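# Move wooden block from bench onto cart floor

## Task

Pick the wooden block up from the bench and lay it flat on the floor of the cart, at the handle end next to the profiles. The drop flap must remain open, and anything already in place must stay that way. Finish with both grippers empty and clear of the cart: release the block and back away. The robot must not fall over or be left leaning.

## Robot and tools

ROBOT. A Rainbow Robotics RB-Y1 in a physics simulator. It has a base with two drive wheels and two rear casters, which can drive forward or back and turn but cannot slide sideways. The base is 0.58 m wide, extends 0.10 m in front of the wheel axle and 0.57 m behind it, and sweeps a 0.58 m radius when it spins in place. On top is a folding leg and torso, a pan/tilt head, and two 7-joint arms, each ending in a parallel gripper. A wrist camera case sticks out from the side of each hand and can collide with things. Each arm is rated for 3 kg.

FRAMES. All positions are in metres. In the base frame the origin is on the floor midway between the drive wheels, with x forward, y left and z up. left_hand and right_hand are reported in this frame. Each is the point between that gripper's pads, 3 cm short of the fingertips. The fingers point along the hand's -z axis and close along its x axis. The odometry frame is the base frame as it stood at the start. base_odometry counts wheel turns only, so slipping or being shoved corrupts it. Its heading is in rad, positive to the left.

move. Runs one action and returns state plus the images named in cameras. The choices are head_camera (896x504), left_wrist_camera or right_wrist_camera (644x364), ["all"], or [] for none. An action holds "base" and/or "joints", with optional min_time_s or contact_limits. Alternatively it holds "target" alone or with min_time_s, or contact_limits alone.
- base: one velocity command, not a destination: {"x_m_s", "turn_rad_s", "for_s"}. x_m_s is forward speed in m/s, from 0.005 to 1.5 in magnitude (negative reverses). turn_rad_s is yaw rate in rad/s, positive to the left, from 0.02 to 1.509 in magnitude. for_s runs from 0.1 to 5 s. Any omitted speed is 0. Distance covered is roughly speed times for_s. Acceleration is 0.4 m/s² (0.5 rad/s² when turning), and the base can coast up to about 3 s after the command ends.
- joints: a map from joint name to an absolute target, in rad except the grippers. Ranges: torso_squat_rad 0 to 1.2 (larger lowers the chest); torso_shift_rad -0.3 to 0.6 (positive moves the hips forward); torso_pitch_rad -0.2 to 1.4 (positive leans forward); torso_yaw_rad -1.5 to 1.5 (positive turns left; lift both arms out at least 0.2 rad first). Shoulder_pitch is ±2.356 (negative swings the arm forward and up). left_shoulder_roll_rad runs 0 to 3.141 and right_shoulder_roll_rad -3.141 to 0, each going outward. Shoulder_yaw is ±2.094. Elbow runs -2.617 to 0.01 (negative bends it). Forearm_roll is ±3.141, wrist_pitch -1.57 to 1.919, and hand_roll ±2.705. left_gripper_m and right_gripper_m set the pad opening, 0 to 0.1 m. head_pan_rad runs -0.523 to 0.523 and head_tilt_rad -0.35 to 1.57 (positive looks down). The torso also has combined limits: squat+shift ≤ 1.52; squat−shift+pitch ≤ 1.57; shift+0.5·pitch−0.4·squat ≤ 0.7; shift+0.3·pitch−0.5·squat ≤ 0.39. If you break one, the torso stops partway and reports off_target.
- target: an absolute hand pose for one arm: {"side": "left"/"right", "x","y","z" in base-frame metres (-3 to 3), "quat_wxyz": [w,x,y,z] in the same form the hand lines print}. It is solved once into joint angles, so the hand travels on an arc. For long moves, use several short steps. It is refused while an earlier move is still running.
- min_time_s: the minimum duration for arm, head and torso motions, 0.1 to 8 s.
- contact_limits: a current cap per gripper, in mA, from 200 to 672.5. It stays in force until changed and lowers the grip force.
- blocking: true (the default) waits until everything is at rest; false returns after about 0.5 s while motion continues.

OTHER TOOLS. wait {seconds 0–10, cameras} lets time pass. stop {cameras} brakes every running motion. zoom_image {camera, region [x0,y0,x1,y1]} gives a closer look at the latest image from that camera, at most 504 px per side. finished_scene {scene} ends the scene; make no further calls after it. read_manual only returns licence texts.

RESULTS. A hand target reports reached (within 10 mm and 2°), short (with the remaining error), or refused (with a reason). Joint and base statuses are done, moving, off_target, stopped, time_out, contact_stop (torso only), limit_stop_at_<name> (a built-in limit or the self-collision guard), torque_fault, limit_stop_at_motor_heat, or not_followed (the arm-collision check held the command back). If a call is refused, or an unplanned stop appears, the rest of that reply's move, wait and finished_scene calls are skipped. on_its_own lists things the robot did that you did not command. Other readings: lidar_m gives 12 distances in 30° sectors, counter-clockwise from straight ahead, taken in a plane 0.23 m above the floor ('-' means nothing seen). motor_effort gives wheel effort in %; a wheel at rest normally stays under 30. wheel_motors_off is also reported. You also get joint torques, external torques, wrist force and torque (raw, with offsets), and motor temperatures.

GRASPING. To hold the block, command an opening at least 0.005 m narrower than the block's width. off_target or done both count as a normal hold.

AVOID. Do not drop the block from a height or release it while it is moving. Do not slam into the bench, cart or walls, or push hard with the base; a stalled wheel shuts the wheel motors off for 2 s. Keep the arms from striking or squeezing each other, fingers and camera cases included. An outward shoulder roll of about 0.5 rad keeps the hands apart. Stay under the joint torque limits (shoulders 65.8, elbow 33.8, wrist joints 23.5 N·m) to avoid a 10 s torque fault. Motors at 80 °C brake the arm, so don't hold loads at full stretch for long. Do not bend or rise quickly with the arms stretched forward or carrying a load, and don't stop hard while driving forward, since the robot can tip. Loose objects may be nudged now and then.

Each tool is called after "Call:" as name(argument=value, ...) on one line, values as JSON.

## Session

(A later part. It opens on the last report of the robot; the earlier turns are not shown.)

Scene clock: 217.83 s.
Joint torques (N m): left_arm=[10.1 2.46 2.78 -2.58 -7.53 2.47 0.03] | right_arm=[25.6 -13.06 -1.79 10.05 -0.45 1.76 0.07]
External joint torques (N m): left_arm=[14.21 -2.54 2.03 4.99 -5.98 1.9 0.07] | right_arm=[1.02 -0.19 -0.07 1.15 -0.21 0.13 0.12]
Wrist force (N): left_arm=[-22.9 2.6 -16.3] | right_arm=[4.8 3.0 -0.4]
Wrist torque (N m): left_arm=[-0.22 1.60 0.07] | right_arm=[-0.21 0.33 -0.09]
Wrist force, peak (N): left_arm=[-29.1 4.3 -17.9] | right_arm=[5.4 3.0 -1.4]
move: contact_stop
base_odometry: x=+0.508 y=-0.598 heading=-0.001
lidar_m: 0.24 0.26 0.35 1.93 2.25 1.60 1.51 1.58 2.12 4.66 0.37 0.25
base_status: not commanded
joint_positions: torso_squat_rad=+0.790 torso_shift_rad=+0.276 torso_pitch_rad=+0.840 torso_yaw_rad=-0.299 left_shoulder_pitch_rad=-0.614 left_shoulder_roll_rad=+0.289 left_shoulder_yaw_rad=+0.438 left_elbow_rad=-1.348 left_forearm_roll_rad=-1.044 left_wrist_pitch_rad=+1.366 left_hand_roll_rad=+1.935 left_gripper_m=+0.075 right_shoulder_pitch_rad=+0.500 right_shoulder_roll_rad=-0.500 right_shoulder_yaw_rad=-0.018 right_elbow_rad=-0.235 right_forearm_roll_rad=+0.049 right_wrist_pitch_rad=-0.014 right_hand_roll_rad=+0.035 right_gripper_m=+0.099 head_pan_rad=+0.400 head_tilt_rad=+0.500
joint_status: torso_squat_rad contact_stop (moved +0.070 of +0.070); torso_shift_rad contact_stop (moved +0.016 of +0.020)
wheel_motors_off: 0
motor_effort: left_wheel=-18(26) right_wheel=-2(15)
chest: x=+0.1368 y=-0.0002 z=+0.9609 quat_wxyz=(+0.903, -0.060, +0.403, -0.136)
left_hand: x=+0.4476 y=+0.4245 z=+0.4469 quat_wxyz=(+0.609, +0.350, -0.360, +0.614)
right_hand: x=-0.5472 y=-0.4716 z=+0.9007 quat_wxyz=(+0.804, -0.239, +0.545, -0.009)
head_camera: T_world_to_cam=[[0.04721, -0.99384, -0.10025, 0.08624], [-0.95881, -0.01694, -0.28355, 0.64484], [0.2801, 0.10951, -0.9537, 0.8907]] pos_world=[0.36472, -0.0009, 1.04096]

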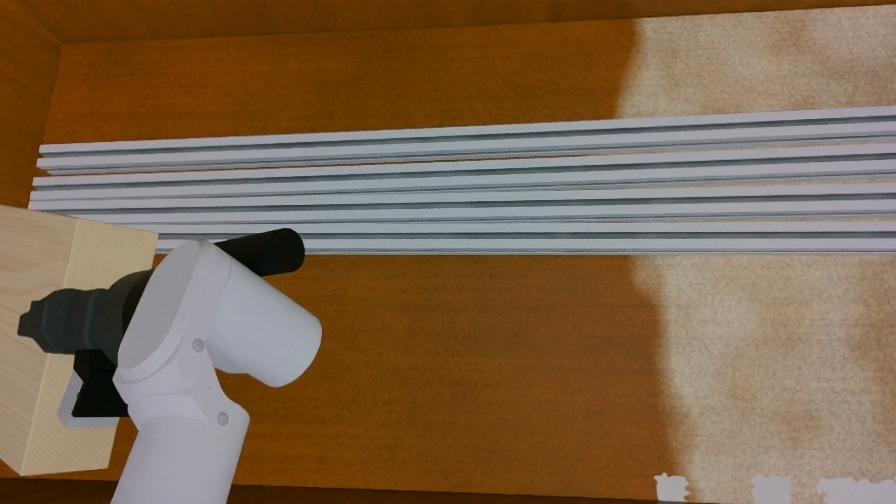

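Call:
move(joints={"torso_squat_rad":0.70,"torso_shift_rad":0.26,"torso_pitch_rad":0.85}, min_time_s=0.8)

Call:
move(target={"side":"left","x":0.443,"y":0.415,"z":0.438,"quat_wxyz":[0.6124,0.3536,-0.3536,0.6124]}, min_time_s=1.2, cameras=["head_camera"])

Scene clock: 220.17 s.
Joint torques (N m): left_arm=[-4.15 9.73 2.94 -11.39 -7.49 2.51 -0.01] | right_arm=[25.54 -12.9 -1.99 9.93 -0.44 1.72 -0.13]
External joint torques (N m): left_arm=[-0.37 4.92 2.18 -3.93 -5.95 1.91 0.04] | right_arm=[0.88 -0.09 -0.27 1 -0.2 0.08 -0.08]
Wrist force (N): left_arm=[-22.8 1.3 -17.1] | right_arm=[4.1 3.2 -0.9]
Wrist torque (N m): left_arm=[-0.21 1.65 0.03] | right_arm=[-0.23 0.28 -0.09]
Wrist force, peak (N): left_arm=[-25.4 5.5 -17.1] | right_arm=[5.3 3.0 -1.4]
move: done
base_odometry: x=+0.508 y=-0.598 heading=-0.001
lidar_m: 0.23 0.25 0.34 1.94 2.25 1.59 1.51 1.59 2.11 4.66 0.37 0.27
base_status: not commanded
joint_positions: torso_squat_rad=+0.700 torso_shift_rad=+0.260 torso_pitch_rad=+0.851 torso_yaw_rad=-0.299 left_shoulder_pitch_rad=-0.610 left_shoulder_roll_rad=+0.287 left_shoulder_yaw_rad=+0.438 left_elbow_rad=-1.346 left_forearm_roll_rad=-1.044 left_wrist_pitch_rad=+1.366 left_hand_roll_rad=+1.935 left_gripper_m=+0.075 right_shoulder_pitch_rad=+0.500 right_shoulder_roll_rad=-0.500 right_shoulder_yaw_rad=-0.018 right_elbow_rad=-0.235 right_forearm_roll_rad=+0.049 right_wrist_pitch_rad=-0.014 right_hand_roll_rad=+0.035 right_gripper_m=+0.099 head_pan_rad=+0.400 head_tilt_rad=+0.500
joint_status: all done
wheel_motors_off: 0
motor_effort: left_wheel=-2(17) right_wheel=+1(4)
chest: x=+0.1424 y=+0.0002 z=+1.0019 quat_wxyz=(+0.901, -0.062, +0.408, -0.136)
left_hand: x=+0.4446 y=+0.4246 z=+0.4828 quat_wxyz=(+0.612, +0.355, -0.354, +0.612)
right_hand: x=-0.5421 y=-0.4714 z=+0.9498 quat_wxyz=(+0.801, -0.240, +0.549, -0.007)
pictures: none

Scene clock: 221.70 s.
Joint torques (N m): left_arm=[-5.61 10.46 1.03 -9.47 -6.65 4.12 0.19] | right_arm=[25.56 -12.99 -1.83 9.98 -0.42 1.82 -0.18]
External joint torques (N m): left_arm=[-0.92 5.63 0.62 -3.23 -5.3 3.21 0.23] | right_arm=[0.9 -0.17 -0.12 1.05 -0.17 0.19 -0.14]
Wrist force (N): left_arm=[-23.7 1.5 -15.8] | right_arm=[4.3 2.8 -0.8]
Wrist torque (N m): left_arm=[-0.35 1.56 -0.04] | right_arm=[-0.19 0.28 -0.08]
Wrist force, peak (N): left_arm=[-24.3 1.7 -16.7] | right_arm=[5.0 3.3 -1.1]
move: done
base_odometry: x=+0.508 y=-0.598 heading=-0.001
lidar_m: 0.25 0.26 0.35 1.93 2.25 1.59 1.51 1.58 2.12 4.67 0.37 0.26
base_status: not commanded
joint_positions: torso_squat_rad=+0.700 torso_shift_rad=+0.260 torso_pitch_rad=+0.851 torso_yaw_rad=-0.299 left_shoulder_pitch_rad=-0.712 left_shoulder_roll_rad=+0.326 left_shoulder_yaw_rad=+0.407 left_elbow_rad=-1.028 left_forearm_roll_rad=-1.080 left_wrist_pitch_rad=+1.291 left_hand_roll_rad=+2.138 left_gripper_m=+0.075 right_shoulder_pitch_rad=+0.500 right_shoulder_roll_rad=-0.500 right_shoulder_yaw_rad=-0.018 right_elbow_rad=-0.235 right_forearm_roll_rad=+0.049 right_wrist_pitch_rad=-0.014 right_hand_roll_rad=+0.035 right_gripper_m=+0.099 head_pan_rad=+0.400 head_tilt_rad=+0.500
joint_status: all done
wheel_motors_off: 0
motor_effort: left_wheel=-2(3) right_wheel=+1(4)
chest: x=+0.1424 y=+0.0002 z=+1.0019 quat_wxyz=(+0.901, -0.062, +0.408, -0.136)
left_hand: x=+0.4422 y=+0.4141 z=+0.4371 quat_wxyz=(+0.613, +0.353, -0.352, +0.613)
left_hand_status: reached (checked arc that bows 10 mm and turns the hand up to 2 deg, planned for 1.2 s): 2 mm and 0.2 deg off.
right_hand: x=-0.5421 y=-0.4714 z=+0.9498 quat_wxyz=(+0.801, -0.240, +0.549, -0.007)
head_camera: T_world_to_cam=[[0.04645, -0.99393, -0.09973, 0.09013], [-0.96184, -0.01756, -0.27303, 0.65173], [0.26963, 0.10861, -0.95682, 0.93295]] pos_world=[0.37113, -0.0003, 1.0796]

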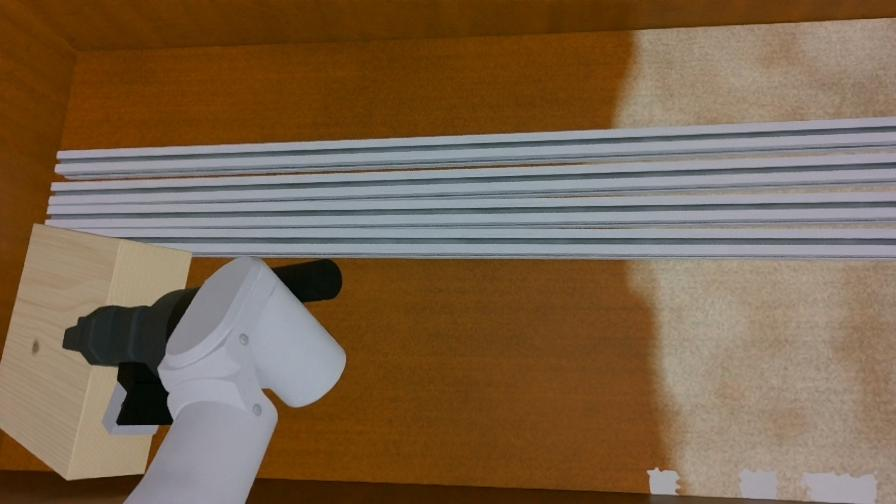

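Call:
move(target={"side":"left","x":0.443,"y":0.404,"z":0.424,"quat_wxyz":[0.5964,0.3799,-0.3799,0.5964]}, min_time_s=0.8)

Call:
move(target={"side":"left","x":0.44,"y":0.404,"z":0.456,"quat_wxyz":[0.5964,0.3799,-0.3799,0.5964]}, min_time_s=0.8)

Call:
move(joints={"torso_squat_rad":0.765,"torso_shift_rad":0.275}, min_time_s=0.8)

Call:
move(target={"side":"left","x":0.443,"y":0.387,"z":0.397,"quat_wxyz":[0.5684,0.4206,-0.4206,0.5684]}, min_time_s=1, cameras=["head_camera"])

Scene clock: 232.07 s.
Joint torques (N m): left_arm=[-7.4 9.7 0.34 -7.29 -5.79 5.88 0] | right_arm=[25.42 -12.72 -2.24 9.93 -0.39 1.77 -0.07]
External joint torques (N m): left_arm=[-1.3 5.16 0.41 -2.62 -4.62 4.48 0.05] | right_arm=[0.77 0.09 -0.52 1 -0.14 0.13 -0.02]
Wrist force (N): left_arm=[-24.0 0.6 -15.0] | right_arm=[5.1 3.0 -0.8]
Wrist torque (N m): left_arm=[-0.18 1.57 -0.08] | right_arm=[-0.22 0.37 -0.06]
Wrist force, peak (N): left_arm=[-25.7 3.9 -17.2] | right_arm=[5.1 3.0 -0.8]
move: done
base_odometry: x=+0.508 y=-0.598 heading=-0.001
lidar_m: 0.24 0.26 0.35 1.91 2.26 1.61 1.51 1.59 2.11 4.66 0.37 0.26
base_status: not commanded
joint_positions: torso_squat_rad=+0.700 torso_shift_rad=+0.260 torso_pitch_rad=+0.851 torso_yaw_rad=-0.299 left_shoulder_pitch_rad=-0.859 left_shoulder_roll_rad=+0.362 left_shoulder_yaw_rad=+0.355 left_elbow_rad=-0.672 left_forearm_roll_rad=-1.190 left_wrist_pitch_rad=+1.306 left_hand_roll_rad=+2.375 left_gripper_m=+0.075 right_shoulder_pitch_rad=+0.500 right_shoulder_roll_rad=-0.500 right_shoulder_yaw_rad=-0.018 right_elbow_rad=-0.235 right_forearm_roll_rad=+0.049 right_wrist_pitch_rad=-0.014 right_hand_roll_rad=+0.035 right_gripper_m=+0.099 head_pan_rad=+0.400 head_tilt_rad=+0.500
joint_status: all done
wheel_motors_off: 0
motor_effort: left_wheel=-2(6) right_wheel=+0(5)
chest: x=+0.1424 y=+0.0002 z=+1.0019 quat_wxyz=(+0.901, -0.062, +0.408, -0.136)
left_hand: x=+0.4423 y=+0.4031 z=+0.4234 quat_wxyz=(+0.598, +0.379, -0.378, +0.597)
left_hand_status: reached (checked arc that bows 12 mm and turns the hand up to 5 deg, planned for 0.8 s): 1 mm and 0.3 deg off.
right_hand: x=-0.5421 y=-0.4713 z=+0.9498 quat_wxyz=(+0.801, -0.240, +0.549, -0.007)
pictures: none

Scene clock: 233.30 s.
Joint torques (N m): left_arm=[-6 9.46 1.64 -9.89 -6.93 4.63 0.05] | right_arm=[25.57 -12.84 -2 9.98 -0.25 1.77 -0.07]
External joint torques (N m): left_arm=[-1.08 5.47 1.47 -3.72 -5.51 3.61 0.1] | right_arm=[0.91 -0.02 -0.28 1.06 -0.01 0.13 -0.02]
Wrist force (N): left_arm=[-25.4 1.1 -13.7] | right_arm=[4.4 2.7 -0.9]
Wrist torque (N m): left_arm=[-0.30 1.60 0.05] | right_arm=[-0.19 0.28 -0.07]
Wrist force, peak (N): left_arm=[-27.3 5.1 -14.3] | right_arm=[4.6 3.7 -1.0]
move: done
base_odometry: x=+0.508 y=-0.598 heading=-0.001
lidar_m: 0.24 0.26 0.36 1.93 2.23 1.59 1.50 1.59 2.11 4.66 0.37 0.26
base_status: not commanded
joint_positions: torso_squat_rad=+0.700 torso_shift_rad=+0.260 torso_pitch_rad=+0.851 torso_yaw_rad=-0.299 left_shoulder_pitch_rad=-0.716 left_shoulder_roll_rad=+0.298 left_shoulder_yaw_rad=+0.370 left_elbow_rad=-1.035 left_forearm_roll_rad=-1.165 left_wrist_pitch_rad=+1.382 left_hand_roll_rad=+2.176 left_gripper_m=+0.075 right_shoulder_pitch_rad=+0.500 right_shoulder_roll_rad=-0.500 right_shoulder_yaw_rad=-0.018 right_elbow_rad=-0.235 right_forearm_roll_rad=+0.049 right_wrist_pitch_rad=-0.014 right_hand_roll_rad=+0.035 right_gripper_m=+0.099 head_pan_rad=+0.400 head_tilt_rad=+0.500
joint_status: all done
wheel_motors_off: 0
motor_effort: left_wheel=-2(4) right_wheel=+2(4)
chest: x=+0.1424 y=+0.0003 z=+1.0019 quat_wxyz=(+0.901, -0.062, +0.408, -0.136)
left_hand: x=+0.4393 y=+0.4031 z=+0.4551 quat_wxyz=(+0.597, +0.380, -0.379, +0.596)
left_hand_status: reached (checked arc that bows 12 mm and turns the hand up to 2 deg, planned for 0.8 s): 1 mm and 0.1 deg off.
right_hand: x=-0.5421 y=-0.4714 z=+0.9498 quat_wxyz=(+0.801, -0.240, +0.549, -0.007)
pictures: none

Scene clock: 234.40 s.
Joint torques (N m): left_arm=[10.82 2.19 1.47 -1.06 -7.02 4.62 0.07] | right_arm=[25.8 -12.96 -2.04 10.04 -0.38 1.7 -0.1]
External joint torques (N m): left_arm=[15.94 -1.91 1.3 5.18 -5.59 3.62 0.11] | right_arm=[1.16 -0.16 -0.32 1.12 -0.13 0.06 -0.05]
Wrist force (N): left_arm=[-24.5 1.7 -14.6] | right_arm=[4.4 3.2 -0.8]
Wrist torque (N m): left_arm=[-0.16 1.60 0.07] | right_arm=[-0.24 0.29 -0.06]
Wrist force, peak (N): left_arm=[-28.6 5.2 -16.8] | right_arm=[5.2 3.4 -1.6]
move: done
base_odometry: x=+0.508 y=-0.598 heading=-0.001
lidar_m: 0.24 0.26 0.35 1.93 2.25 1.59 1.51 1.57 2.11 4.67 0.37 0.25
base_status: not commanded
joint_positions: torso_squat_rad=+0.765 torso_shift_rad=+0.274 torso_pitch_rad=+0.848 torso_yaw_rad=-0.299 left_shoulder_pitch_rad=-0.721 left_shoulder_roll_rad=+0.300 left_shoulder_yaw_rad=+0.370 left_elbow_rad=-1.037 left_forearm_roll_rad=-1.165 left_wrist_pitch_rad=+1.382 left_hand_roll_rad=+2.176 left_gripper_m=+0.075 right_shoulder_pitch_rad=+0.500 right_shoulder_roll_rad=-0.500 right_shoulder_yaw_rad=-0.018 right_elbow_rad=-0.235 right_forearm_roll_rad=+0.049 right_wrist_pitch_rad=-0.014 right_hand_roll_rad=+0.035 right_gripper_m=+0.099 head_pan_rad=+0.400 head_tilt_rad=+0.500
joint_status: all done
wheel_motors_off: 0
motor_effort: left_wheel=-16(16) right_wheel=-2(5)
chest: x=+0.1407 y=-0.0002 z=+0.9713 quat_wxyz=(+0.901, -0.061, +0.407, -0.136)
left_hand: x=+0.4426 y=+0.4030 z=+0.4272 quat_wxyz=(+0.595, +0.377, -0.382, +0.598)
right_hand: x=-0.5438 y=-0.4716 z=+0.9165 quat_wxyz=(+0.802, -0.240, +0.548, -0.008)
pictures: none

Scene clock: 235.83 s.
Joint torques (N m): left_arm=[-7.73 4.73 -1.5 -2.57 -2.35 3.69 -0.42] | right_arm=[25.57 -12.86 -2.32 9.9 -0.42 1.91 -0.12]
External joint torques (N m): left_arm=[0.24 0.76 -0.98 0.28 -1.47 2.09 -0.37] | right_arm=[0.92 -0.05 -0.61 0.97 -0.17 0.27 -0.07]
Wrist force (N): left_arm=[-16.2 1.2 -10.2] | right_arm=[4.7 3.1 -1.2]
Wrist torque (N m): left_arm=[-0.27 -0.06 0.13] | right_arm=[-0.22 0.29 -0.06]
Wrist force, peak (N): left_arm=[-27.2 2.0 -14.8] | right_arm=[5.2 3.6 -0.8]
move: short
base_odometry: x=+0.508 y=-0.598 heading=-0.001
lidar_m: 0.24 0.25 0.35 1.93 2.24 1.60 1.52 1.58 2.12 4.65 0.37 0.26
base_status: not commanded
joint_positions: torso_squat_rad=+0.765 torso_shift_rad=+0.275 torso_pitch_rad=+0.850 torso_yaw_rad=-0.299 left_shoulder_pitch_rad=-1.042 left_shoulder_roll_rad=+0.387 left_shoulder_yaw_rad=+0.294 left_elbow_rad=-0.267 left_forearm_roll_rad=-1.283 left_wrist_pitch_rad=+1.339 left_hand_roll_rad=+2.626 left_gripper_m=+0.075 right_shoulder_pitch_rad=+0.500 right_shoulder_roll_rad=-0.500 right_shoulder_yaw_rad=-0.018 right_elbow_rad=-0.235 right_forearm_roll_rad=+0.049 right_wrist_pitch_rad=-0.014 right_hand_roll_rad=+0.035 right_gripper_m=+0.099 head_pan_rad=+0.400 head_tilt_rad=+0.500
joint_status: all done
wheel_motors_off: 0
motor_effort: left_wheel=-1(16) right_wheel=+1(5)
chest: x=+0.1416 y=+0.0001 z=+0.9707 quat_wxyz=(+0.901, -0.061, +0.408, -0.136)
left_hand: x=+0.4420 y=+0.3867 z=+0.3956 quat_wxyz=(+0.586, +0.397, -0.409, +0.576)
left_hand_status: short (checked arc that bows 24 mm and turns the hand up to 6 deg, as near as the solve gets, planned for 1.0 s): 2 mm and 3.8 deg off. The place is met; only the turn is off.
right_hand: x=-0.5429 y=-0.4715 z=+0.9180 quat_wxyz=(+0.801, -0.240, +0.549, -0.007)
head_camera: T_world_to_cam=[[0.04647, -0.99391, -0.09993, 0.08716], [-0.96167, -0.01745, -0.27364, 0.64304], [0.27023, 0.10881, -0.95663, 0.90299]] pos_world=[0.37033, -0.0004, 1.04849]

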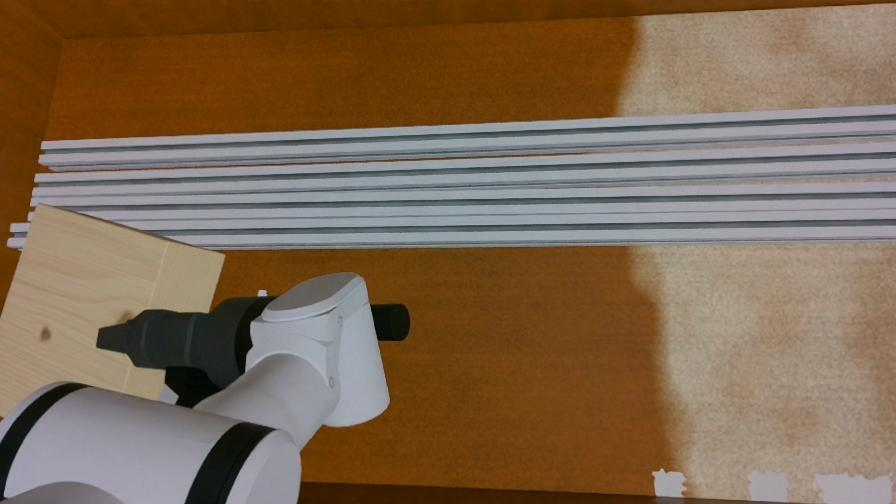

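Call:
move(joints={"torso_squat_rad":0.55,"torso_shift_rad":0.2}, min_time_s=1.2)

Call:
move(target={"side":"left","x":0.405,"y":0.415,"z":0.49,"quat_wxyz":[0.5074,0.4292,-0.3232,0.6738]}, min_time_s=1.5, cameras=["head_camera"])

Scene clock: 246.57 s.
Joint torques (N m): left_arm=[-8.89 8.29 -1.63 -4.04 -4.33 7.36 0.15] | right_arm=[25.7 -13.18 -1.96 10.2 -0.52 1.71 -0.14]
External joint torques (N m): left_arm=[-0.95 4.37 -1.12 -1.2 -3.46 5.76 0.2] | right_arm=[1.04 -0.37 -0.24 1.27 -0.28 0.08 -0.1]
Wrist force (N): left_arm=[-25.8 2.1 -12.3] | right_arm=[4.4 2.6 -1.0]
Wrist torque (N m): left_arm=[-0.14 1.81 -0.29] | right_arm=[-0.17 0.32 -0.08]
Wrist force, peak (N): left_arm=[-27.6 3.1 -13.3] | right_arm=[5.1 3.7 -1.3]
move: done
base_odometry: x=+0.508 y=-0.598 heading=-0.001
lidar_m: 0.24 0.25 0.35 1.93 2.23 1.58 1.52 1.58 2.11 4.66 0.38 0.25
base_status: not commanded
joint_positions: torso_squat_rad=+0.550 torso_shift_rad=+0.200 torso_pitch_rad=+0.851 torso_yaw_rad=-0.299 left_shoulder_pitch_rad=-1.041 left_shoulder_roll_rad=+0.386 left_shoulder_yaw_rad=+0.294 left_elbow_rad=-0.267 left_forearm_roll_rad=-1.283 left_wrist_pitch_rad=+1.338 left_hand_roll_rad=+2.626 left_gripper_m=+0.074 right_shoulder_pitch_rad=+0.500 right_shoulder_roll_rad=-0.500 right_shoulder_yaw_rad=-0.018 right_elbow_rad=-0.235 right_forearm_roll_rad=+0.049 right_wrist_pitch_rad=-0.014 right_hand_roll_rad=+0.035 right_gripper_m=+0.099 head_pan_rad=+0.400 head_tilt_rad=+0.500
joint_status: all done
wheel_motors_off: 0
motor_effort: left_wheel=-2(3) right_wheel=+3(4)
chest: x=+0.1233 y=+0.0002 z=+1.0694 quat_wxyz=(+0.901, -0.062, +0.408, -0.136)
left_hand: x=+0.4228 y=+0.3862 z=+0.4936 quat_wxyz=(+0.587, +0.397, -0.408, +0.576)
right_hand: x=-0.5612 y=-0.4714 z=+1.0172 quat_wxyz=(+0.801, -0.240, +0.549, -0.007)
pictures: none

Scene clock: 248.40 s.
Joint torques (N m): left_arm=[-1.39 5.16 4.2 1.57 0.73 7.16 1.94] | right_arm=[25.27 -12.82 -2.02 10.17 -0.39 1.87 -0.1]
External joint torques (N m): left_arm=[7.22 -1.12 4.79 4.92 1.67 5.7 1.99] | right_arm=[0.61 -0.01 -0.3 1.24 -0.15 0.23 -0.05]
Wrist force (N): left_arm=[-16.9 -16.7 -8.9] | right_arm=[4.5 3.4 -1.2]
Wrist torque (N m): left_arm=[0.04 1.35 -1.88] | right_arm=[-0.26 0.32 -0.04]
Wrist force, peak (N): left_arm=[-27.1 -32.5 -10.3] | right_arm=[5.1 3.1 -1.1]
move: done
base_odometry: x=+0.508 y=-0.598 heading=-0.001
lidar_m: 0.23 0.24 0.33 1.92 2.23 1.58 1.52 1.59 2.11 4.66 0.37 0.25
base_status: not commanded
joint_positions: torso_squat_rad=+0.550 torso_shift_rad=+0.200 torso_pitch_rad=+0.850 torso_yaw_rad=-0.299 left_shoulder_pitch_rad=-1.092 left_shoulder_roll_rad=+0.478 left_shoulder_yaw_rad=+0.462 left_elbow_rad=-0.268 left_forearm_roll_rad=-1.118 left_wrist_pitch_rad=+1.325 left_hand_roll_rad=+2.556 left_gripper_m=+0.075 right_shoulder_pitch_rad=+0.500 right_shoulder_roll_rad=-0.500 right_shoulder_yaw_rad=-0.018 right_elbow_rad=-0.235 right_forearm_roll_rad=+0.049 right_wrist_pitch_rad=-0.014 right_hand_roll_rad=+0.035 right_gripper_m=+0.099 head_pan_rad=+0.400 head_tilt_rad=+0.500
joint_status: all done
wheel_motors_off: 0
motor_effort: left_wheel=-16(17) right_wheel=+1(4)
chest: x=+0.1233 y=+0.0001 z=+1.0695 quat_wxyz=(+0.901, -0.062, +0.408, -0.136)
left_hand: x=+0.4069 y=+0.4144 z=+0.4907 quat_wxyz=(+0.513, +0.419, -0.323, +0.676)
left_hand_status: reached (checked arc that bows 4 mm and turns the hand up to 18 deg, as near as the solve gets, planned for 1.5 s): 2 mm and 1.4 deg off.
right_hand: x=-0.5614 y=-0.4713 z=+1.0171 quat_wxyz=(+0.801, -0.240, +0.549, -0.008)
head_camera: T_world_to_cam=[[0.04619, -0.99394, -0.0998, 0.09783], [-0.96177, -0.01725, -0.2733, 0.6521], [0.26993, 0.10861, -0.95674, 1.00259]] pos_world=[0.35203, -0.0004, 1.1472]

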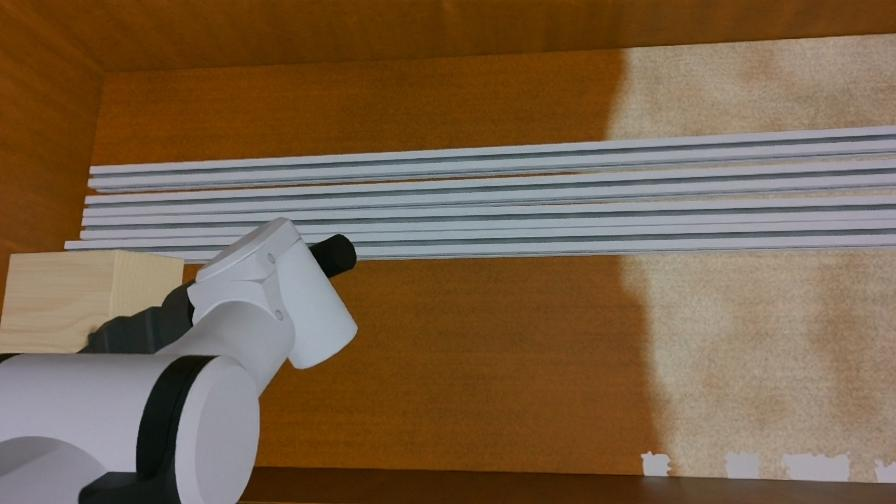

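Call:
move(base={"x_m_s":0.1,"for_s":0.5}, cameras=["head_camera"])

Scene clock: 250.20 s.
Joint torques (N m): left_arm=[-8.13 10.46 -1.2 -3.97 -4.61 7.04 0.54] | right_arm=[25.56 -12.79 -2.17 10.05 -0.33 1.75 -0.11]
External joint torques (N m): left_arm=[0.4 4.23 -0.62 -0.66 -3.68 5.57 0.59] | right_arm=[0.9 0.03 -0.46 1.12 -0.09 0.11 -0.07]
Wrist force (N): left_arm=[-24.8 2.6 -14.6] | right_arm=[4.6 2.8 -1.6]
Wrist torque (N m): left_arm=[-0.33 1.59 -0.17] | right_arm=[-0.16 0.33 -0.06]
Wrist force, peak (N): left_arm=[-25.8 2.9 -16.1] | right_arm=[4.6 3.5 -0.7]
move: done
base_odometry: x=+0.558 y=-0.598 heading=-0.001
lidar_m: 0.19 0.19 0.26 0.70 2.33 1.65 1.56 1.64 2.18 4.43 0.30 0.21
base_status: done (sent for 0.5 of 0.5 s)
joint_positions: torso_squat_rad=+0.550 torso_shift_rad=+0.200 torso_pitch_rad=+0.851 torso_yaw_rad=-0.299 left_shoulder_pitch_rad=-1.091 left_shoulder_roll_rad=+0.477 left_shoulder_yaw_rad=+0.464 left_elbow_rad=-0.267 left_forearm_roll_rad=-1.117 left_wrist_pitch_rad=+1.325 left_hand_roll_rad=+2.556 left_gripper_m=+0.075 right_shoulder_pitch_rad=+0.500 right_shoulder_roll_rad=-0.500 right_shoulder_yaw_rad=-0.018 right_elbow_rad=-0.235 right_forearm_roll_rad=+0.049 right_wrist_pitch_rad=-0.014 right_hand_roll_rad=+0.035 right_gripper_m=+0.099 head_pan_rad=+0.400 head_tilt_rad=+0.500
joint_status: not commanded
wheel_motors_off: 0
motor_effort: left_wheel=-2(18) right_wheel=+1(24)
chest: x=+0.1234 y=+0.0003 z=+1.0694 quat_wxyz=(+0.901, -0.062, +0.408, -0.136)
left_hand: x=+0.4045 y=+0.4140 z=+0.4897 quat_wxyz=(+0.513, +0.420, -0.320, +0.677)
right_hand: x=-0.5612 y=-0.4713 z=+1.0173 quat_wxyz=(+0.801, -0.240, +0.549, -0.007)
head_camera: T_world_to_cam=[[0.04643, -0.99394, -0.09964, 0.09774], [-0.96184, -0.01756, -0.27303, 0.65186], [0.26963, 0.10851, -0.95683, 1.00256]] pos_world=[0.35213, -0.0002, 1.147]

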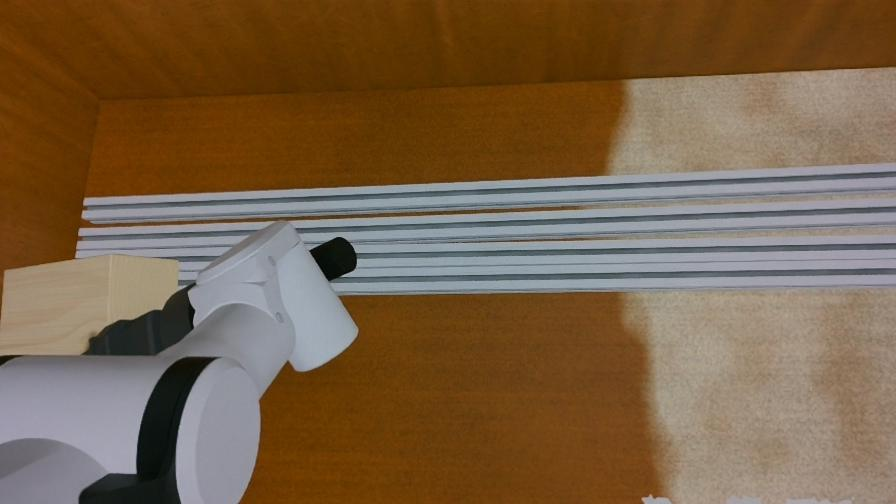

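Call:
move(target={"side":"left","x":0.402,"y":0.39,"z":0.56,"quat_wxyz":[0.4643,0.5046,-0.376,0.6231]}, min_time_s=1.5)

Call:
move(joints={"torso_squat_rad":0.82,"torso_shift_rad":0.25}, min_time_s=1.5, cameras=["head_camera"])

Scene clock: 262.23 s.
Joint torques (N m): left_arm=[-8.27 9.05 -2.32 -6.22 -6.48 6.71 0.11] | right_arm=[25.07 -13.09 -2.36 9.93 -0.36 1.86 0]
External joint torques (N m): left_arm=[0.26 4.7 -1.72 -1.65 -5.23 5.25 0.16] | right_arm=[0.42 -0.27 -0.64 1.01 -0.11 0.23 0.05]
Wrist force (N): left_arm=[-26.5 2.0 -8.1] | right_arm=[4.7 3.1 -1.4]
Wrist torque (N m): left_arm=[-0.33 1.89 -0.19] | right_arm=[-0.24 0.33 -0.07]
Wrist force, peak (N): left_arm=[-26.4 2.5 -13.8] | right_arm=[5.2 3.1 -0.9]
move: done
base_odometry: x=+0.558 y=-0.598 heading=-0.001
lidar_m: 0.18 0.19 0.27 0.69 2.32 1.64 1.57 1.63 2.18 4.43 0.30 0.21
base_status: not commanded
joint_positions: torso_squat_rad=+0.550 torso_shift_rad=+0.200 torso_pitch_rad=+0.851 torso_yaw_rad=-0.299 left_shoulder_pitch_rad=-0.997 left_shoulder_roll_rad=+0.362 left_shoulder_yaw_rad=+0.399 left_elbow_rad=-0.595 left_forearm_roll_rad=-1.207 left_wrist_pitch_rad=+1.701 left_hand_roll_rad=+2.422 left_gripper_m=+0.075 right_shoulder_pitch_rad=+0.500 right_shoulder_roll_rad=-0.500 right_shoulder_yaw_rad=-0.018 right_elbow_rad=-0.235 right_forearm_roll_rad=+0.049 right_wrist_pitch_rad=-0.014 right_hand_roll_rad=+0.035 right_gripper_m=+0.099 head_pan_rad=+0.400 head_tilt_rad=+0.500
joint_status: all done
wheel_motors_off: 0
motor_effort: left_wheel=-1(3) right_wheel=+2(2)
chest: x=+0.1233 y=+0.0003 z=+1.0694 quat_wxyz=(+0.901, -0.062, +0.408, -0.136)
left_hand: x=+0.4014 y=+0.3892 z=+0.5594 quat_wxyz=(+0.463, +0.507, -0.376, +0.622)
left_hand_status: reached (checked arc that bows 10 mm and turns the hand up to 15 deg, planned for 1.5 s): 1 mm and 0.4 deg off.
right_hand: x=-0.5612 y=-0.4713 z=+1.0173 quat_wxyz=(+0.801, -0.240, +0.549, -0.007)
pictures: none

Scene clock: 264.03 s.
Joint torques (N m): left_arm=[-8.17 9.06 -2.49 -6.13 -6.31 6.84 0.11] | right_arm=[25.46 -12.9 -2.2 9.86 -0.36 1.68 -0.02]
External joint torques (N m): left_arm=[0.36 4.71 -1.89 -1.56 -5.06 5.37 0.16] | right_arm=[0.81 -0.08 -0.49 0.94 -0.12 0.04 0.03]
Wrist force (N): left_arm=[-27.7 1.7 -8.0] | right_arm=[4.7 2.4 -0.5]
Wrist torque (N m): left_arm=[-0.22 1.75 -0.20] | right_arm=[-0.09 0.30 -0.09]
Wrist force, peak (N): left_arm=[-28.1 1.6 -8.8] | right_arm=[5.2 3.1 -0.8]
move: done
base_odometry: x=+0.558 y=-0.598 heading=-0.001
lidar_m: 0.19 0.20 0.27 0.68 2.32 1.65 1.56 1.64 2.18 4.44 0.30 0.19
base_status: not commanded
joint_positions: torso_squat_rad=+0.820 torso_shift_rad=+0.250 torso_pitch_rad=+0.851 torso_yaw_rad=-0.299 left_shoulder_pitch_rad=-0.997 left_shoulder_roll_rad=+0.362 left_shoulder_yaw_rad=+0.399 left_elbow_rad=-0.595 left_forearm_roll_rad=-1.207 left_wrist_pitch_rad=+1.701 left_hand_roll_rad=+2.422 left_gripper_m=+0.075 right_shoulder_pitch_rad=+0.500 right_shoulder_roll_rad=-0.500 right_shoulder_yaw_rad=-0.018 right_elbow_rad=-0.235 right_forearm_roll_rad=+0.049 right_wrist_pitch_rad=-0.014 right_hand_roll_rad=+0.035 right_gripper_m=+0.099 head_pan_rad=+0.400 head_tilt_rad=+0.500
joint_status: all done
wheel_motors_off: 0
motor_effort: left_wheel=-1(2) right_wheel=+2(4)
chest: x=+0.1229 y=+0.0002 z=+0.9473 quat_wxyz=(+0.901, -0.062, +0.408, -0.136)
left_hand: x=+0.4010 y=+0.3892 z=+0.4373 quat_wxyz=(+0.463, +0.507, -0.376, +0.622)
right_hand: x=-0.5617 y=-0.4713 z=+0.8951 quat_wxyz=(+0.801, -0.240, +0.549, -0.007)
head_camera: T_world_to_cam=[[0.04643, -0.99394, -0.09963, 0.08548], [-0.96182, -0.01756, -0.27313, 0.61813], [0.26972, 0.10851, -0.95681, 0.88582]] pos_world=[0.35163, -0.0003, 1.0249]

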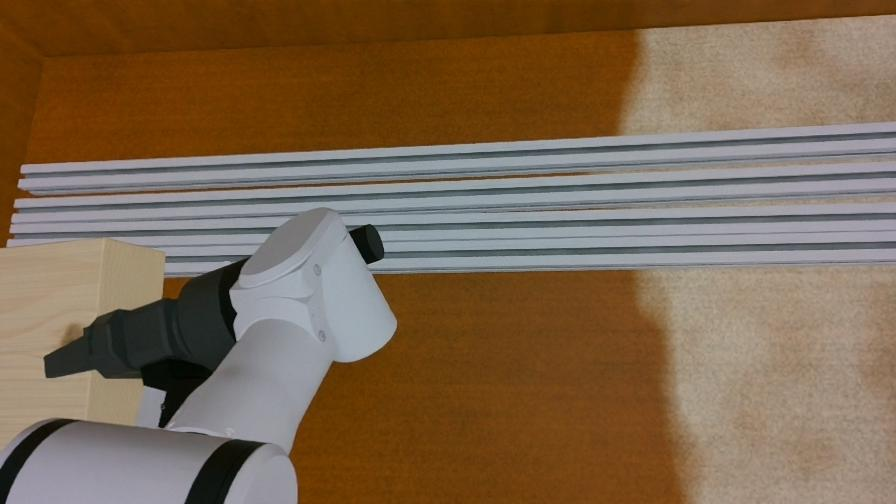

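Call:
move(joints={"torso_squat_rad":0.9}, min_time_s=0.8)

Call:
move(target={"side":"left","x":0.394,"y":0.392,"z":0.372,"quat_wxyz":[0.4643,0.5046,-0.376,0.6231]}, min_time_s=1.2, cameras=["head_camera"])

Scene clock: 268.80 s.
Joint torques (N m): left_arm=[-8.71 9.14 -2.08 -6 -6.32 6.88 0.11] | right_arm=[25.58 -12.93 -2.27 10 -0.39 1.68 -0.17]
External joint torques (N m): left_arm=[-0.17 4.8 -1.48 -1.43 -5.08 5.42 0.17] | right_arm=[0.92 -0.11 -0.55 1.07 -0.15 0.04 -0.13]
Wrist force (N): left_arm=[-27.2 2.0 -8.4] | right_arm=[4.7 2.7 -0.8]
Wrist torque (N m): left_arm=[-0.29 1.85 -0.13] | right_arm=[-0.17 0.32 -0.07]
Wrist force, peak (N): left_arm=[-28.3 3.3 -8.1] | right_arm=[5.0 3.3 -1.3]
move: done
base_odometry: x=+0.558 y=-0.598 heading=-0.001
lidar_m: 0.19 0.20 0.27 0.70 2.32 1.64 1.56 1.63 2.17 4.43 0.30 0.21
base_status: not commanded
joint_positions: torso_squat_rad=+0.900 torso_shift_rad=+0.250 torso_pitch_rad=+0.851 torso_yaw_rad=-0.299 left_shoulder_pitch_rad=-0.997 left_shoulder_roll_rad=+0.362 left_shoulder_yaw_rad=+0.399 left_elbow_rad=-0.595 left_forearm_roll_rad=-1.207 left_wrist_pitch_rad=+1.701 left_hand_roll_rad=+2.422 left_gripper_m=+0.075 right_shoulder_pitch_rad=+0.500 right_shoulder_roll_rad=-0.500 right_shoulder_yaw_rad=-0.018 right_elbow_rad=-0.235 right_forearm_roll_rad=+0.049 right_wrist_pitch_rad=-0.014 right_hand_roll_rad=+0.035 right_gripper_m=+0.099 head_pan_rad=+0.400 head_tilt_rad=+0.500
joint_status: all done
wheel_motors_off: 0
motor_effort: left_wheel=-1(3) right_wheel=+2(3)
chest: x=+0.1123 y=+0.0002 z=+0.9062 quat_wxyz=(+0.901, -0.062, +0.408, -0.136)
left_hand: x=+0.3904 y=+0.3892 z=+0.3963 quat_wxyz=(+0.463, +0.507, -0.376, +0.622)
right_hand: x=-0.5722 y=-0.4714 z=+0.8540 quat_wxyz=(+0.801, -0.240, +0.549, -0.007)
pictures: none

Scene clock: 270.33 s.
Joint torques (N m): left_arm=[-13.24 6.17 -1.77 -5.07 -3.01 1.84 1.33] | right_arm=[25.39 -12.66 -1.63 9.99 -0.33 1.74 -0.19]
External joint torques (N m): left_arm=[-3.82 1.39 -1.05 -1.87 -2.03 0.21 1.39] | right_arm=[0.73 0.15 0.08 1.06 -0.08 0.1 -0.14]
Wrist force (N): left_arm=[-13.3 4.0 -8.2] | right_arm=[4.1 3.0 -1.1]
Wrist torque (N m): left_arm=[0.52 -1.07 -1.17] | right_arm=[-0.20 0.24 -0.06]
Wrist force, peak (N): left_arm=[-27.7 2.8 -9.8] | right_arm=[5.0 3.2 -0.6]
move: short
base_odometry: x=+0.558 y=-0.598 heading=-0.001
lidar_m: 0.19 0.20 0.27 0.70 2.32 1.64 1.57 1.63 2.19 4.45 0.29 0.21
base_status: not commanded
joint_positions: torso_squat_rad=+0.900 torso_shift_rad=+0.250 torso_pitch_rad=+0.851 torso_yaw_rad=-0.299 left_shoulder_pitch_rad=-1.124 left_shoulder_roll_rad=+0.423 left_shoulder_yaw_rad=+0.400 left_elbow_rad=-0.266 left_forearm_roll_rad=-1.187 left_wrist_pitch_rad=+1.566 left_hand_roll_rad=+2.593 left_gripper_m=+0.074 right_shoulder_pitch_rad=+0.500 right_shoulder_roll_rad=-0.500 right_shoulder_yaw_rad=-0.018 right_elbow_rad=-0.235 right_forearm_roll_rad=+0.049 right_wrist_pitch_rad=-0.014 right_hand_roll_rad=+0.035 right_gripper_m=+0.099 head_pan_rad=+0.400 head_tilt_rad=+0.500
joint_status: all done
wheel_motors_off: 0
motor_effort: left_wheel=-1(1) right_wheel=+1(4)
chest: x=+0.1123 y=+0.0002 z=+0.9062 quat_wxyz=(+0.901, -0.062, +0.408, -0.136)
left_hand: x=+0.3928 y=+0.3921 z=+0.3723 quat_wxyz=(+0.479, +0.485, -0.371, +0.631)
left_hand_status: short (checked arc that bows 10 mm and turns the hand up to 3 deg, as near as the solve gets, planned for 1.2 s): 1 mm and 3.0 deg off. The place is met; only the turn is off.
right_hand: x=-0.5722 y=-0.4715 z=+0.8538 quat_wxyz=(+0.801, -0.240, +0.549, -0.007)
head_camera: T_world_to_cam=[[0.0465, -0.99392, -0.09983, 0.08206], [-0.96178, -0.01755, -0.27325, 0.59684], [0.26983, 0.10872, -0.95675, 0.84935]] pos_world=[0.34103, -0.0003, 0.9839]

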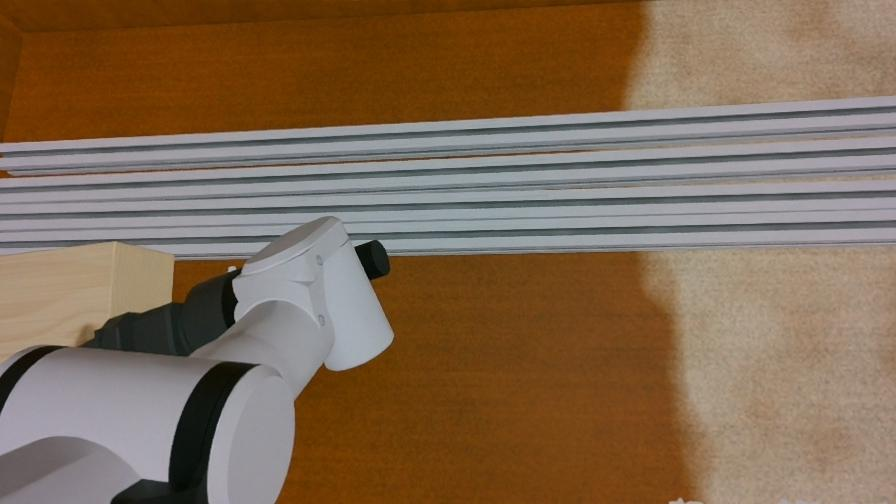

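Call:
move(target={"side":"left","x":0.387,"y":0.392,"z":0.412,"quat_wxyz":[0.4643,0.5046,-0.376,0.6231]}, min_time_s=0.8)

Call:
move(joints={"torso_squat_rad":0.98,"torso_shift_rad":0.275}, min_time_s=1.0, cameras=["head_camera"])

Scene clock: 275.97 s.
Joint torques (N m): left_arm=[-1.88 6.99 -1.65 -6.67 -7.11 5.85 0.31] | right_arm=[25.54 -12.74 -2.1 10.05 -0.29 1.83 -0.07]
External joint torques (N m): left_arm=[5.62 2.86 -1.26 -1.17 -5.7 4.59 0.37] | right_arm=[0.88 0.07 -0.38 1.13 -0.04 0.19 -0.02]
Wrist force (N): left_arm=[-27.0 1.8 -8.6] | right_arm=[4.2 2.7 -0.7]
Wrist torque (N m): left_arm=[-0.30 1.87 -0.05] | right_arm=[-0.17 0.25 -0.07]
Wrist force, peak (N): left_arm=[-31.5 -2.3 -4.0] | right_arm=[5.5 2.4 -0.9]
move: done
base_odometry: x=+0.558 y=-0.598 heading=-0.002
lidar_m: 0.18 0.19 0.26 0.68 2.30 1.65 1.57 1.64 2.18 4.44 0.30 0.20
base_status: not commanded
joint_positions: torso_squat_rad=+0.900 torso_shift_rad=+0.250 torso_pitch_rad=+0.850 torso_yaw_rad=-0.299 left_shoulder_pitch_rad=-0.889 left_shoulder_roll_rad=+0.328 left_shoulder_yaw_rad=+0.378 left_elbow_rad=-0.847 left_forearm_roll_rad=-1.204 left_wrist_pitch_rad=+1.752 left_hand_roll_rad=+2.294 left_gripper_m=+0.074 right_shoulder_pitch_rad=+0.500 right_shoulder_roll_rad=-0.500 right_shoulder_yaw_rad=-0.018 right_elbow_rad=-0.235 right_forearm_roll_rad=+0.049 right_wrist_pitch_rad=-0.014 right_hand_roll_rad=+0.035 right_gripper_m=+0.099 head_pan_rad=+0.400 head_tilt_rad=+0.500
joint_status: all done
wheel_motors_off: 0
motor_effort: left_wheel=-7(15) right_wheel=-1(8)
chest: x=+0.1123 y=+0.0002 z=+0.9062 quat_wxyz=(+0.901, -0.062, +0.408, -0.136)
left_hand: x=+0.3874 y=+0.3911 z=+0.4117 quat_wxyz=(+0.464, +0.505, -0.376, +0.623)
left_hand_status: reached (checked arc that bows 17 mm and turns the hand up to 4 deg, planned for 0.9 s): 1 mm and 0.1 deg off.
right_hand: x=-0.5722 y=-0.4714 z=+0.8539 quat_wxyz=(+0.801, -0.240, +0.549, -0.007)
pictures: none

Scene clock: 277.30 s.
Joint torques (N m): left_arm=[0.35 7.44 -3.19 -7.32 -7.43 5.35 0.2] | right_arm=[25.36 -12.64 -1.86 10.03 -0.34 1.86 -0.03]
External joint torques (N m): left_arm=[7.87 3.29 -2.8 -1.82 -6.02 4.07 0.25] | right_arm=[0.71 0.17 -0.14 1.1 -0.1 0.22 0.01]
Wrist force (N): left_arm=[-27.1 2.9 -9.1] | right_arm=[3.9 3.8 -0.9]
Wrist torque (N m): left_arm=[-0.10 1.83 0.03] | right_arm=[-0.33 0.25 -0.06]
Wrist force, peak (N): left_arm=[-30.9 5.9 -8.3] | right_arm=[5.2 3.3 -1.4]
move: done
base_odometry: x=+0.558 y=-0.598 heading=-0.002
lidar_m: 0.17 0.17 0.23 0.50 2.32 1.65 1.55 1.65 2.18 4.44 0.28 0.19
base_status: not commanded
joint_positions: torso_squat_rad=+0.980 torso_shift_rad=+0.275 torso_pitch_rad=+0.850 torso_yaw_rad=-0.299 left_shoulder_pitch_rad=-0.890 left_shoulder_roll_rad=+0.327 left_shoulder_yaw_rad=+0.379 left_elbow_rad=-0.847 left_forearm_roll_rad=-1.204 left_wrist_pitch_rad=+1.752 left_hand_roll_rad=+2.294 left_gripper_m=+0.074 right_shoulder_pitch_rad=+0.500 right_shoulder_roll_rad=-0.500 right_shoulder_yaw_rad=-0.018 right_elbow_rad=-0.235 right_forearm_roll_rad=+0.049 right_wrist_pitch_rad=-0.014 right_hand_roll_rad=+0.035 right_gripper_m=+0.099 head_pan_rad=+0.400 head_tilt_rad=+0.500
joint_status: all done
wheel_motors_off: 0
motor_effort: left_wheel=-1(35) right_wheel=+4(25)
chest: x=+0.1104 y=+0.0001 z=+0.8600 quat_wxyz=(+0.901, -0.061, +0.408, -0.136)
left_hand: x=+0.3858 y=+0.3910 z=+0.3656 quat_wxyz=(+0.464, +0.505, -0.376, +0.624)
right_hand: x=-0.5741 y=-0.4714 z=+0.8073 quat_wxyz=(+0.801, -0.240, +0.549, -0.007)
head_camera: T_world_to_cam=[[0.04635, -0.99392, -0.09986, 0.07743], [-0.96168, -0.01735, -0.27362, 0.58273], [0.27023, 0.10871, -0.95664, 0.80554]] pos_world=[0.33913, -0.0005, 0.9378]

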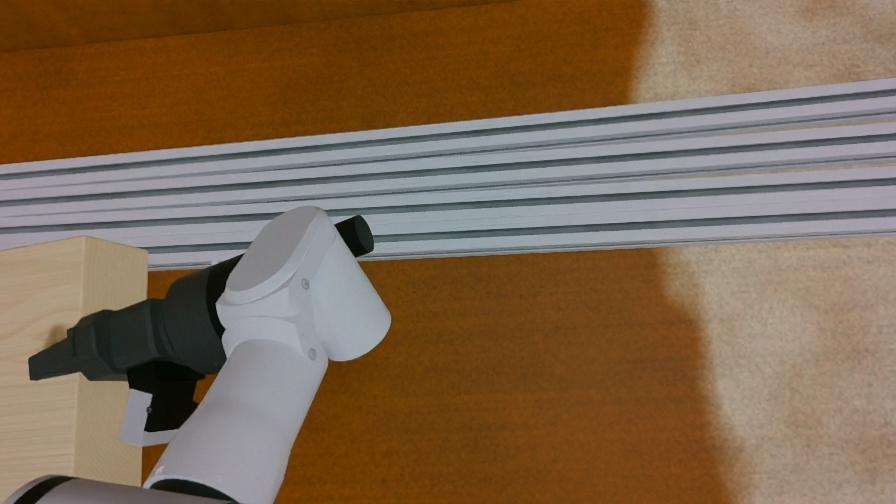

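Call:
move(target={"side":"left","x":0.387,"y":0.388,"z":0.345,"quat_wxyz":[0.4449,0.53,-0.3867,0.6097]}, min_time_s=1.0, cameras=["head_camera","left_wrist_camera"])

Scene clock: 283.97 s.
Joint torques (N m): left_arm=[-13.55 1.14 1.26 -5.79 0.25 -1.13 1.69] | right_arm=[25.75 -13.05 -2.01 10.09 -0.3 1.76 -0.06]
External joint torques (N m): left_arm=[-4 -3.44 2 -2.64 1.24 -2.8 1.74] | right_arm=[1.1 -0.24 -0.3 1.16 -0.05 0.13 -0.01]
Wrist force (N): left_arm=[-5.3 2.5 -6.7] | right_arm=[4.1 3.0 -0.6]
Wrist torque (N m): left_arm=[-0.36 -3.21 -1.90] | right_arm=[-0.23 0.26 -0.08]
Wrist force, peak (N): left_arm=[-28.3 2.4 -8.8] | right_arm=[5.3 2.9 -1.3]
move: short
base_odometry: x=+0.558 y=-0.598 heading=-0.001
lidar_m: 0.17 0.16 0.23 0.51 2.30 1.66 1.57 1.64 2.18 4.42 0.28 0.18
base_status: not commanded
joint_positions: torso_squat_rad=+0.980 torso_shift_rad=+0.275 torso_pitch_rad=+0.850 torso_yaw_rad=-0.299 left_shoulder_pitch_rad=-1.131 left_shoulder_roll_rad=+0.416 left_shoulder_yaw_rad=+0.385 left_elbow_rad=-0.266 left_forearm_roll_rad=-1.198 left_wrist_pitch_rad=+1.661 left_hand_roll_rad=+2.597 left_gripper_m=+0.074 right_shoulder_pitch_rad=+0.500 right_shoulder_roll_rad=-0.500 right_shoulder_yaw_rad=-0.018 right_elbow_rad=-0.235 right_forearm_roll_rad=+0.049 right_wrist_pitch_rad=-0.014 right_hand_roll_rad=+0.035 right_gripper_m=+0.099 head_pan_rad=+0.400 head_tilt_rad=+0.500
joint_status: all done
wheel_motors_off: 0
motor_effort: left_wheel=+2(6) right_wheel=+2(6)
chest: x=+0.1104 y=+0.0000 z=+0.8600 quat_wxyz=(+0.901, -0.061, +0.408, -0.136)
left_hand: x=+0.3861 y=+0.3888 z=+0.3459 quat_wxyz=(+0.457, +0.515, -0.383, +0.616)
left_hand_status: short (checked arc that bows 16 mm and turns the hand up to 4 deg, as near as the solve gets, planned for 1.0 s): 1 mm and 2.3 deg off. The place is met; only the turn is off.
right_hand: x=-0.5741 y=-0.4716 z=+0.8071 quat_wxyz=(+0.801, -0.240, +0.549, -0.007)
head_camera: T_world_to_cam=[[0.04654, -0.99388, -0.10021, 0.0777], [-0.96167, -0.01744, -0.27364, 0.58265], [0.27022, 0.10911, -0.9566, 0.80553]] pos_world=[0.33903, -0.0005, 0.93779]
left_wrist_camera: T_world_to_cam=[[-0.08013, 0.1675, 0.98261, -0.37458], [0.97911, -0.17157, 0.10909, -0.31999], [0.18686, 0.97083, -0.15025, -0.32517]] pos_world=[0.34405, 0.32353, 0.35412]

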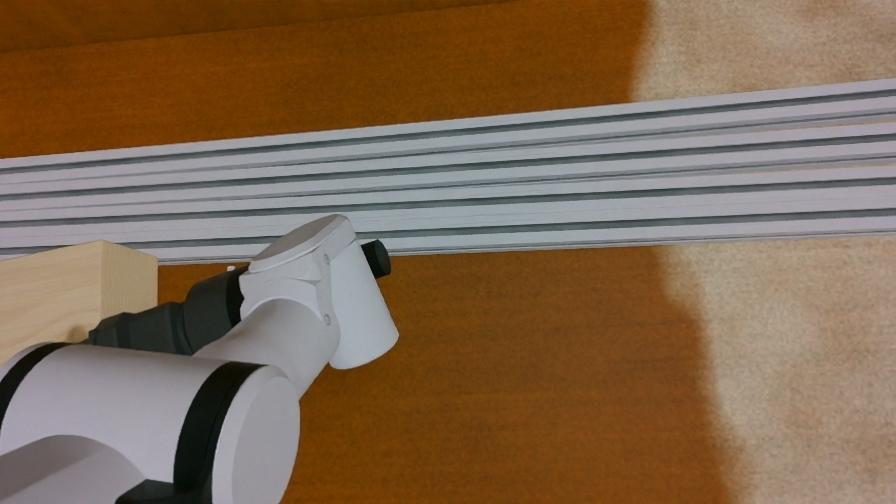

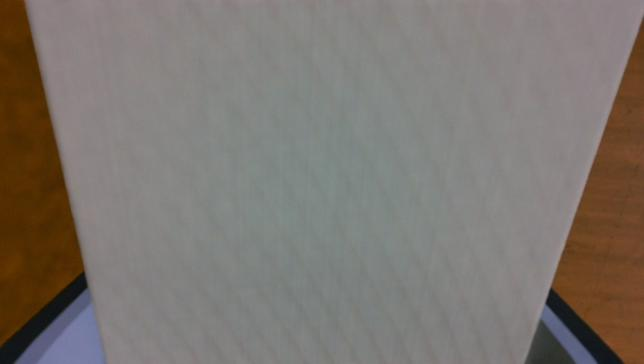

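Call:
move(joints={"left_gripper_m":0.1}, cameras=["left_wrist_camera"])

Scene clock: 286.53 s.
Joint torques (N m): left_arm=[-12.04 3.06 0.09 -4.64 -2.03 2.78 0.34] | right_arm=[25.49 -12.63 -2.19 10.21 -0.28 1.76 -0.01]
External joint torques (N m): left_arm=[-2.48 -1.5 0.83 -1.48 -1.04 1.11 0.4] | right_arm=[0.83 0.18 -0.47 1.28 -0.04 0.13 0.04]
Wrist force (N): left_arm=[-16.1 0.9 -8.9] | right_arm=[4.6 2.4 -0.9]
Wrist torque (N m): left_arm=[-0.16 -0.67 0.00] | right_arm=[-0.15 0.30 -0.05]
Wrist force, peak (N): left_arm=[-16.1 2.5 -10.4] | right_arm=[5.1 3.5 -1.3]
move: done
base_odometry: x=+0.558 y=-0.598 heading=-0.001
lidar_m: 0.16 0.17 0.23 0.50 2.32 1.64 1.56 1.62 2.16 4.44 0.28 0.17
base_status: not commanded
joint_positions: torso_squat_rad=+0.980 torso_shift_rad=+0.275 torso_pitch_rad=+0.850 torso_yaw_rad=-0.299 left_shoulder_pitch_rad=-1.132 left_shoulder_roll_rad=+0.416 left_shoulder_yaw_rad=+0.386 left_elbow_rad=-0.267 left_forearm_roll_rad=-1.198 left_wrist_pitch_rad=+1.660 left_hand_roll_rad=+2.597 left_gripper_m=+0.099 right_shoulder_pitch_rad=+0.500 right_shoulder_roll_rad=-0.500 right_shoulder_yaw_rad=-0.018 right_elbow_rad=-0.235 right_forearm_roll_rad=+0.049 right_wrist_pitch_rad=-0.014 right_hand_roll_rad=+0.035 right_gripper_m=+0.099 head_pan_rad=+0.400 head_tilt_rad=+0.500
joint_status: all done
wheel_motors_off: 0
motor_effort: left_wheel=+0(1) right_wheel=+0(3)
chest: x=+0.1104 y=+0.0001 z=+0.8599 quat_wxyz=(+0.901, -0.061, +0.408, -0.136)
left_hand: x=+0.3862 y=+0.3884 z=+0.3454 quat_wxyz=(+0.457, +0.515, -0.383, +0.616)
right_hand: x=-0.5741 y=-0.4716 z=+0.8072 quat_wxyz=(+0.801, -0.240, +0.549, -0.007)
left_wrist_camera: T_world_to_cam=[[-0.08103, 0.16937, 0.98222, -0.37437], [0.97906, -0.17112, 0.11027, -0.32067], [0.18675, 0.97058, -0.15196, -0.32413]] pos_world=[0.34415, 0.32313, 0.35382]

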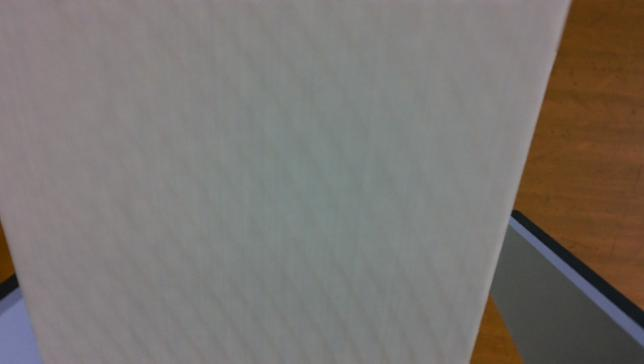

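Call:
move(target={"side":"left","x":0.402,"y":0.335,"z":0.347,"quat_wxyz":[0.457,0.515,-0.383,0.616]}, min_time_s=1.2, cameras=["head_camera","left_wrist_camera"])

Scene clock: 289.90 s.
Joint torques (N m): left_arm=[-11.31 0.7 -1.45 -3.85 -1.28 1.86 0.27] | right_arm=[25.53 -12.77 -2.12 10.27 -0.41 1.77 -0.04]
External joint torques (N m): left_arm=[-0.05 -1.8 -0.49 -0.47 -0.32 0.2 0.32] | right_arm=[0.87 0.04 -0.41 1.34 -0.17 0.14 0.01]
Wrist force (N): left_arm=[-5.4 0.4 -2.9] | right_arm=[4.4 2.8 -0.9]
Wrist torque (N m): left_arm=[-0.20 -0.17 0.11] | right_arm=[-0.21 0.28 -0.05]
Wrist force, peak (N): left_arm=[-16.4 2.3 -9.8] | right_arm=[5.3 2.9 -1.1]
move: short
base_odometry: x=+0.558 y=-0.598 heading=-0.001
lidar_m: 0.17 0.16 0.22 0.53 2.31 1.64 1.57 1.63 2.17 4.45 0.28 0.18
base_status: not commanded
joint_positions: torso_squat_rad=+0.980 torso_shift_rad=+0.275 torso_pitch_rad=+0.850 torso_yaw_rad=-0.299 left_shoulder_pitch_rad=-1.197 left_shoulder_roll_rad=+0.337 left_shoulder_yaw_rad=+0.373 left_elbow_rad=-0.267 left_forearm_roll_rad=-1.205 left_wrist_pitch_rad=+1.711 left_hand_roll_rad=+2.602 left_gripper_m=+0.099 right_shoulder_pitch_rad=+0.500 right_shoulder_roll_rad=-0.500 right_shoulder_yaw_rad=-0.018 right_elbow_rad=-0.235 right_forearm_roll_rad=+0.049 right_wrist_pitch_rad=-0.014 right_hand_roll_rad=+0.035 right_gripper_m=+0.099 head_pan_rad=+0.400 head_tilt_rad=+0.500
joint_status: all done
wheel_motors_off: 0
motor_effort: left_wheel=+0(1) right_wheel=+1(3)
chest: x=+0.1104 y=+0.0001 z=+0.8600 quat_wxyz=(+0.901, -0.061, +0.408, -0.136)
left_hand: x=+0.4017 y=+0.3352 z=+0.3476 quat_wxyz=(+0.471, +0.496, -0.378, +0.624)
left_hand_status: short (checked arc that bows 2 mm and turns the hand up to 3 deg, as near as the solve gets, planned for 1.2 s): 1 mm and 2.9 deg off. The place is met; only the turn is off.
right_hand: x=-0.5741 y=-0.4716 z=+0.8072 quat_wxyz=(+0.801, -0.240, +0.549, -0.007)
head_camera: T_world_to_cam=[[0.04652, -0.99389, -0.10012, 0.07762], [-0.96167, -0.01744, -0.27364, 0.58265], [0.27022, 0.10901, -0.95661, 0.80554]] pos_world=[0.33903, -0.0005, 0.93779]
left_wrist_camera: T_world_to_cam=[[-0.09311, 0.21394, 0.9724, -0.37288], [0.97347, -0.18548, 0.13402, -0.34638], [0.20903, 0.95908, -0.19099, -0.26654]] pos_world=[0.35818, 0.27116, 0.35811]

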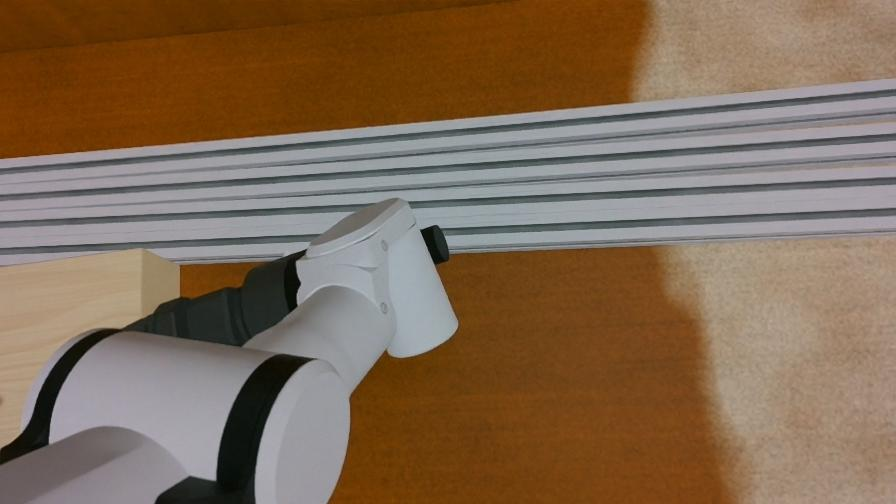

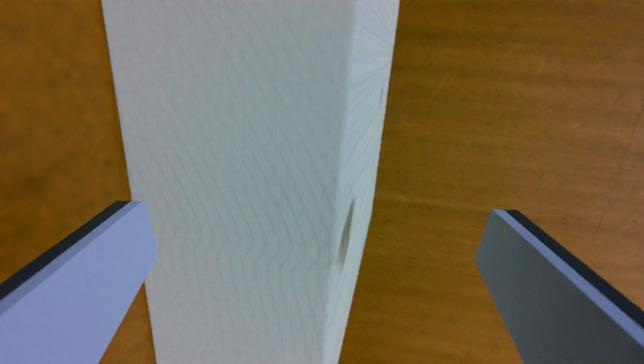

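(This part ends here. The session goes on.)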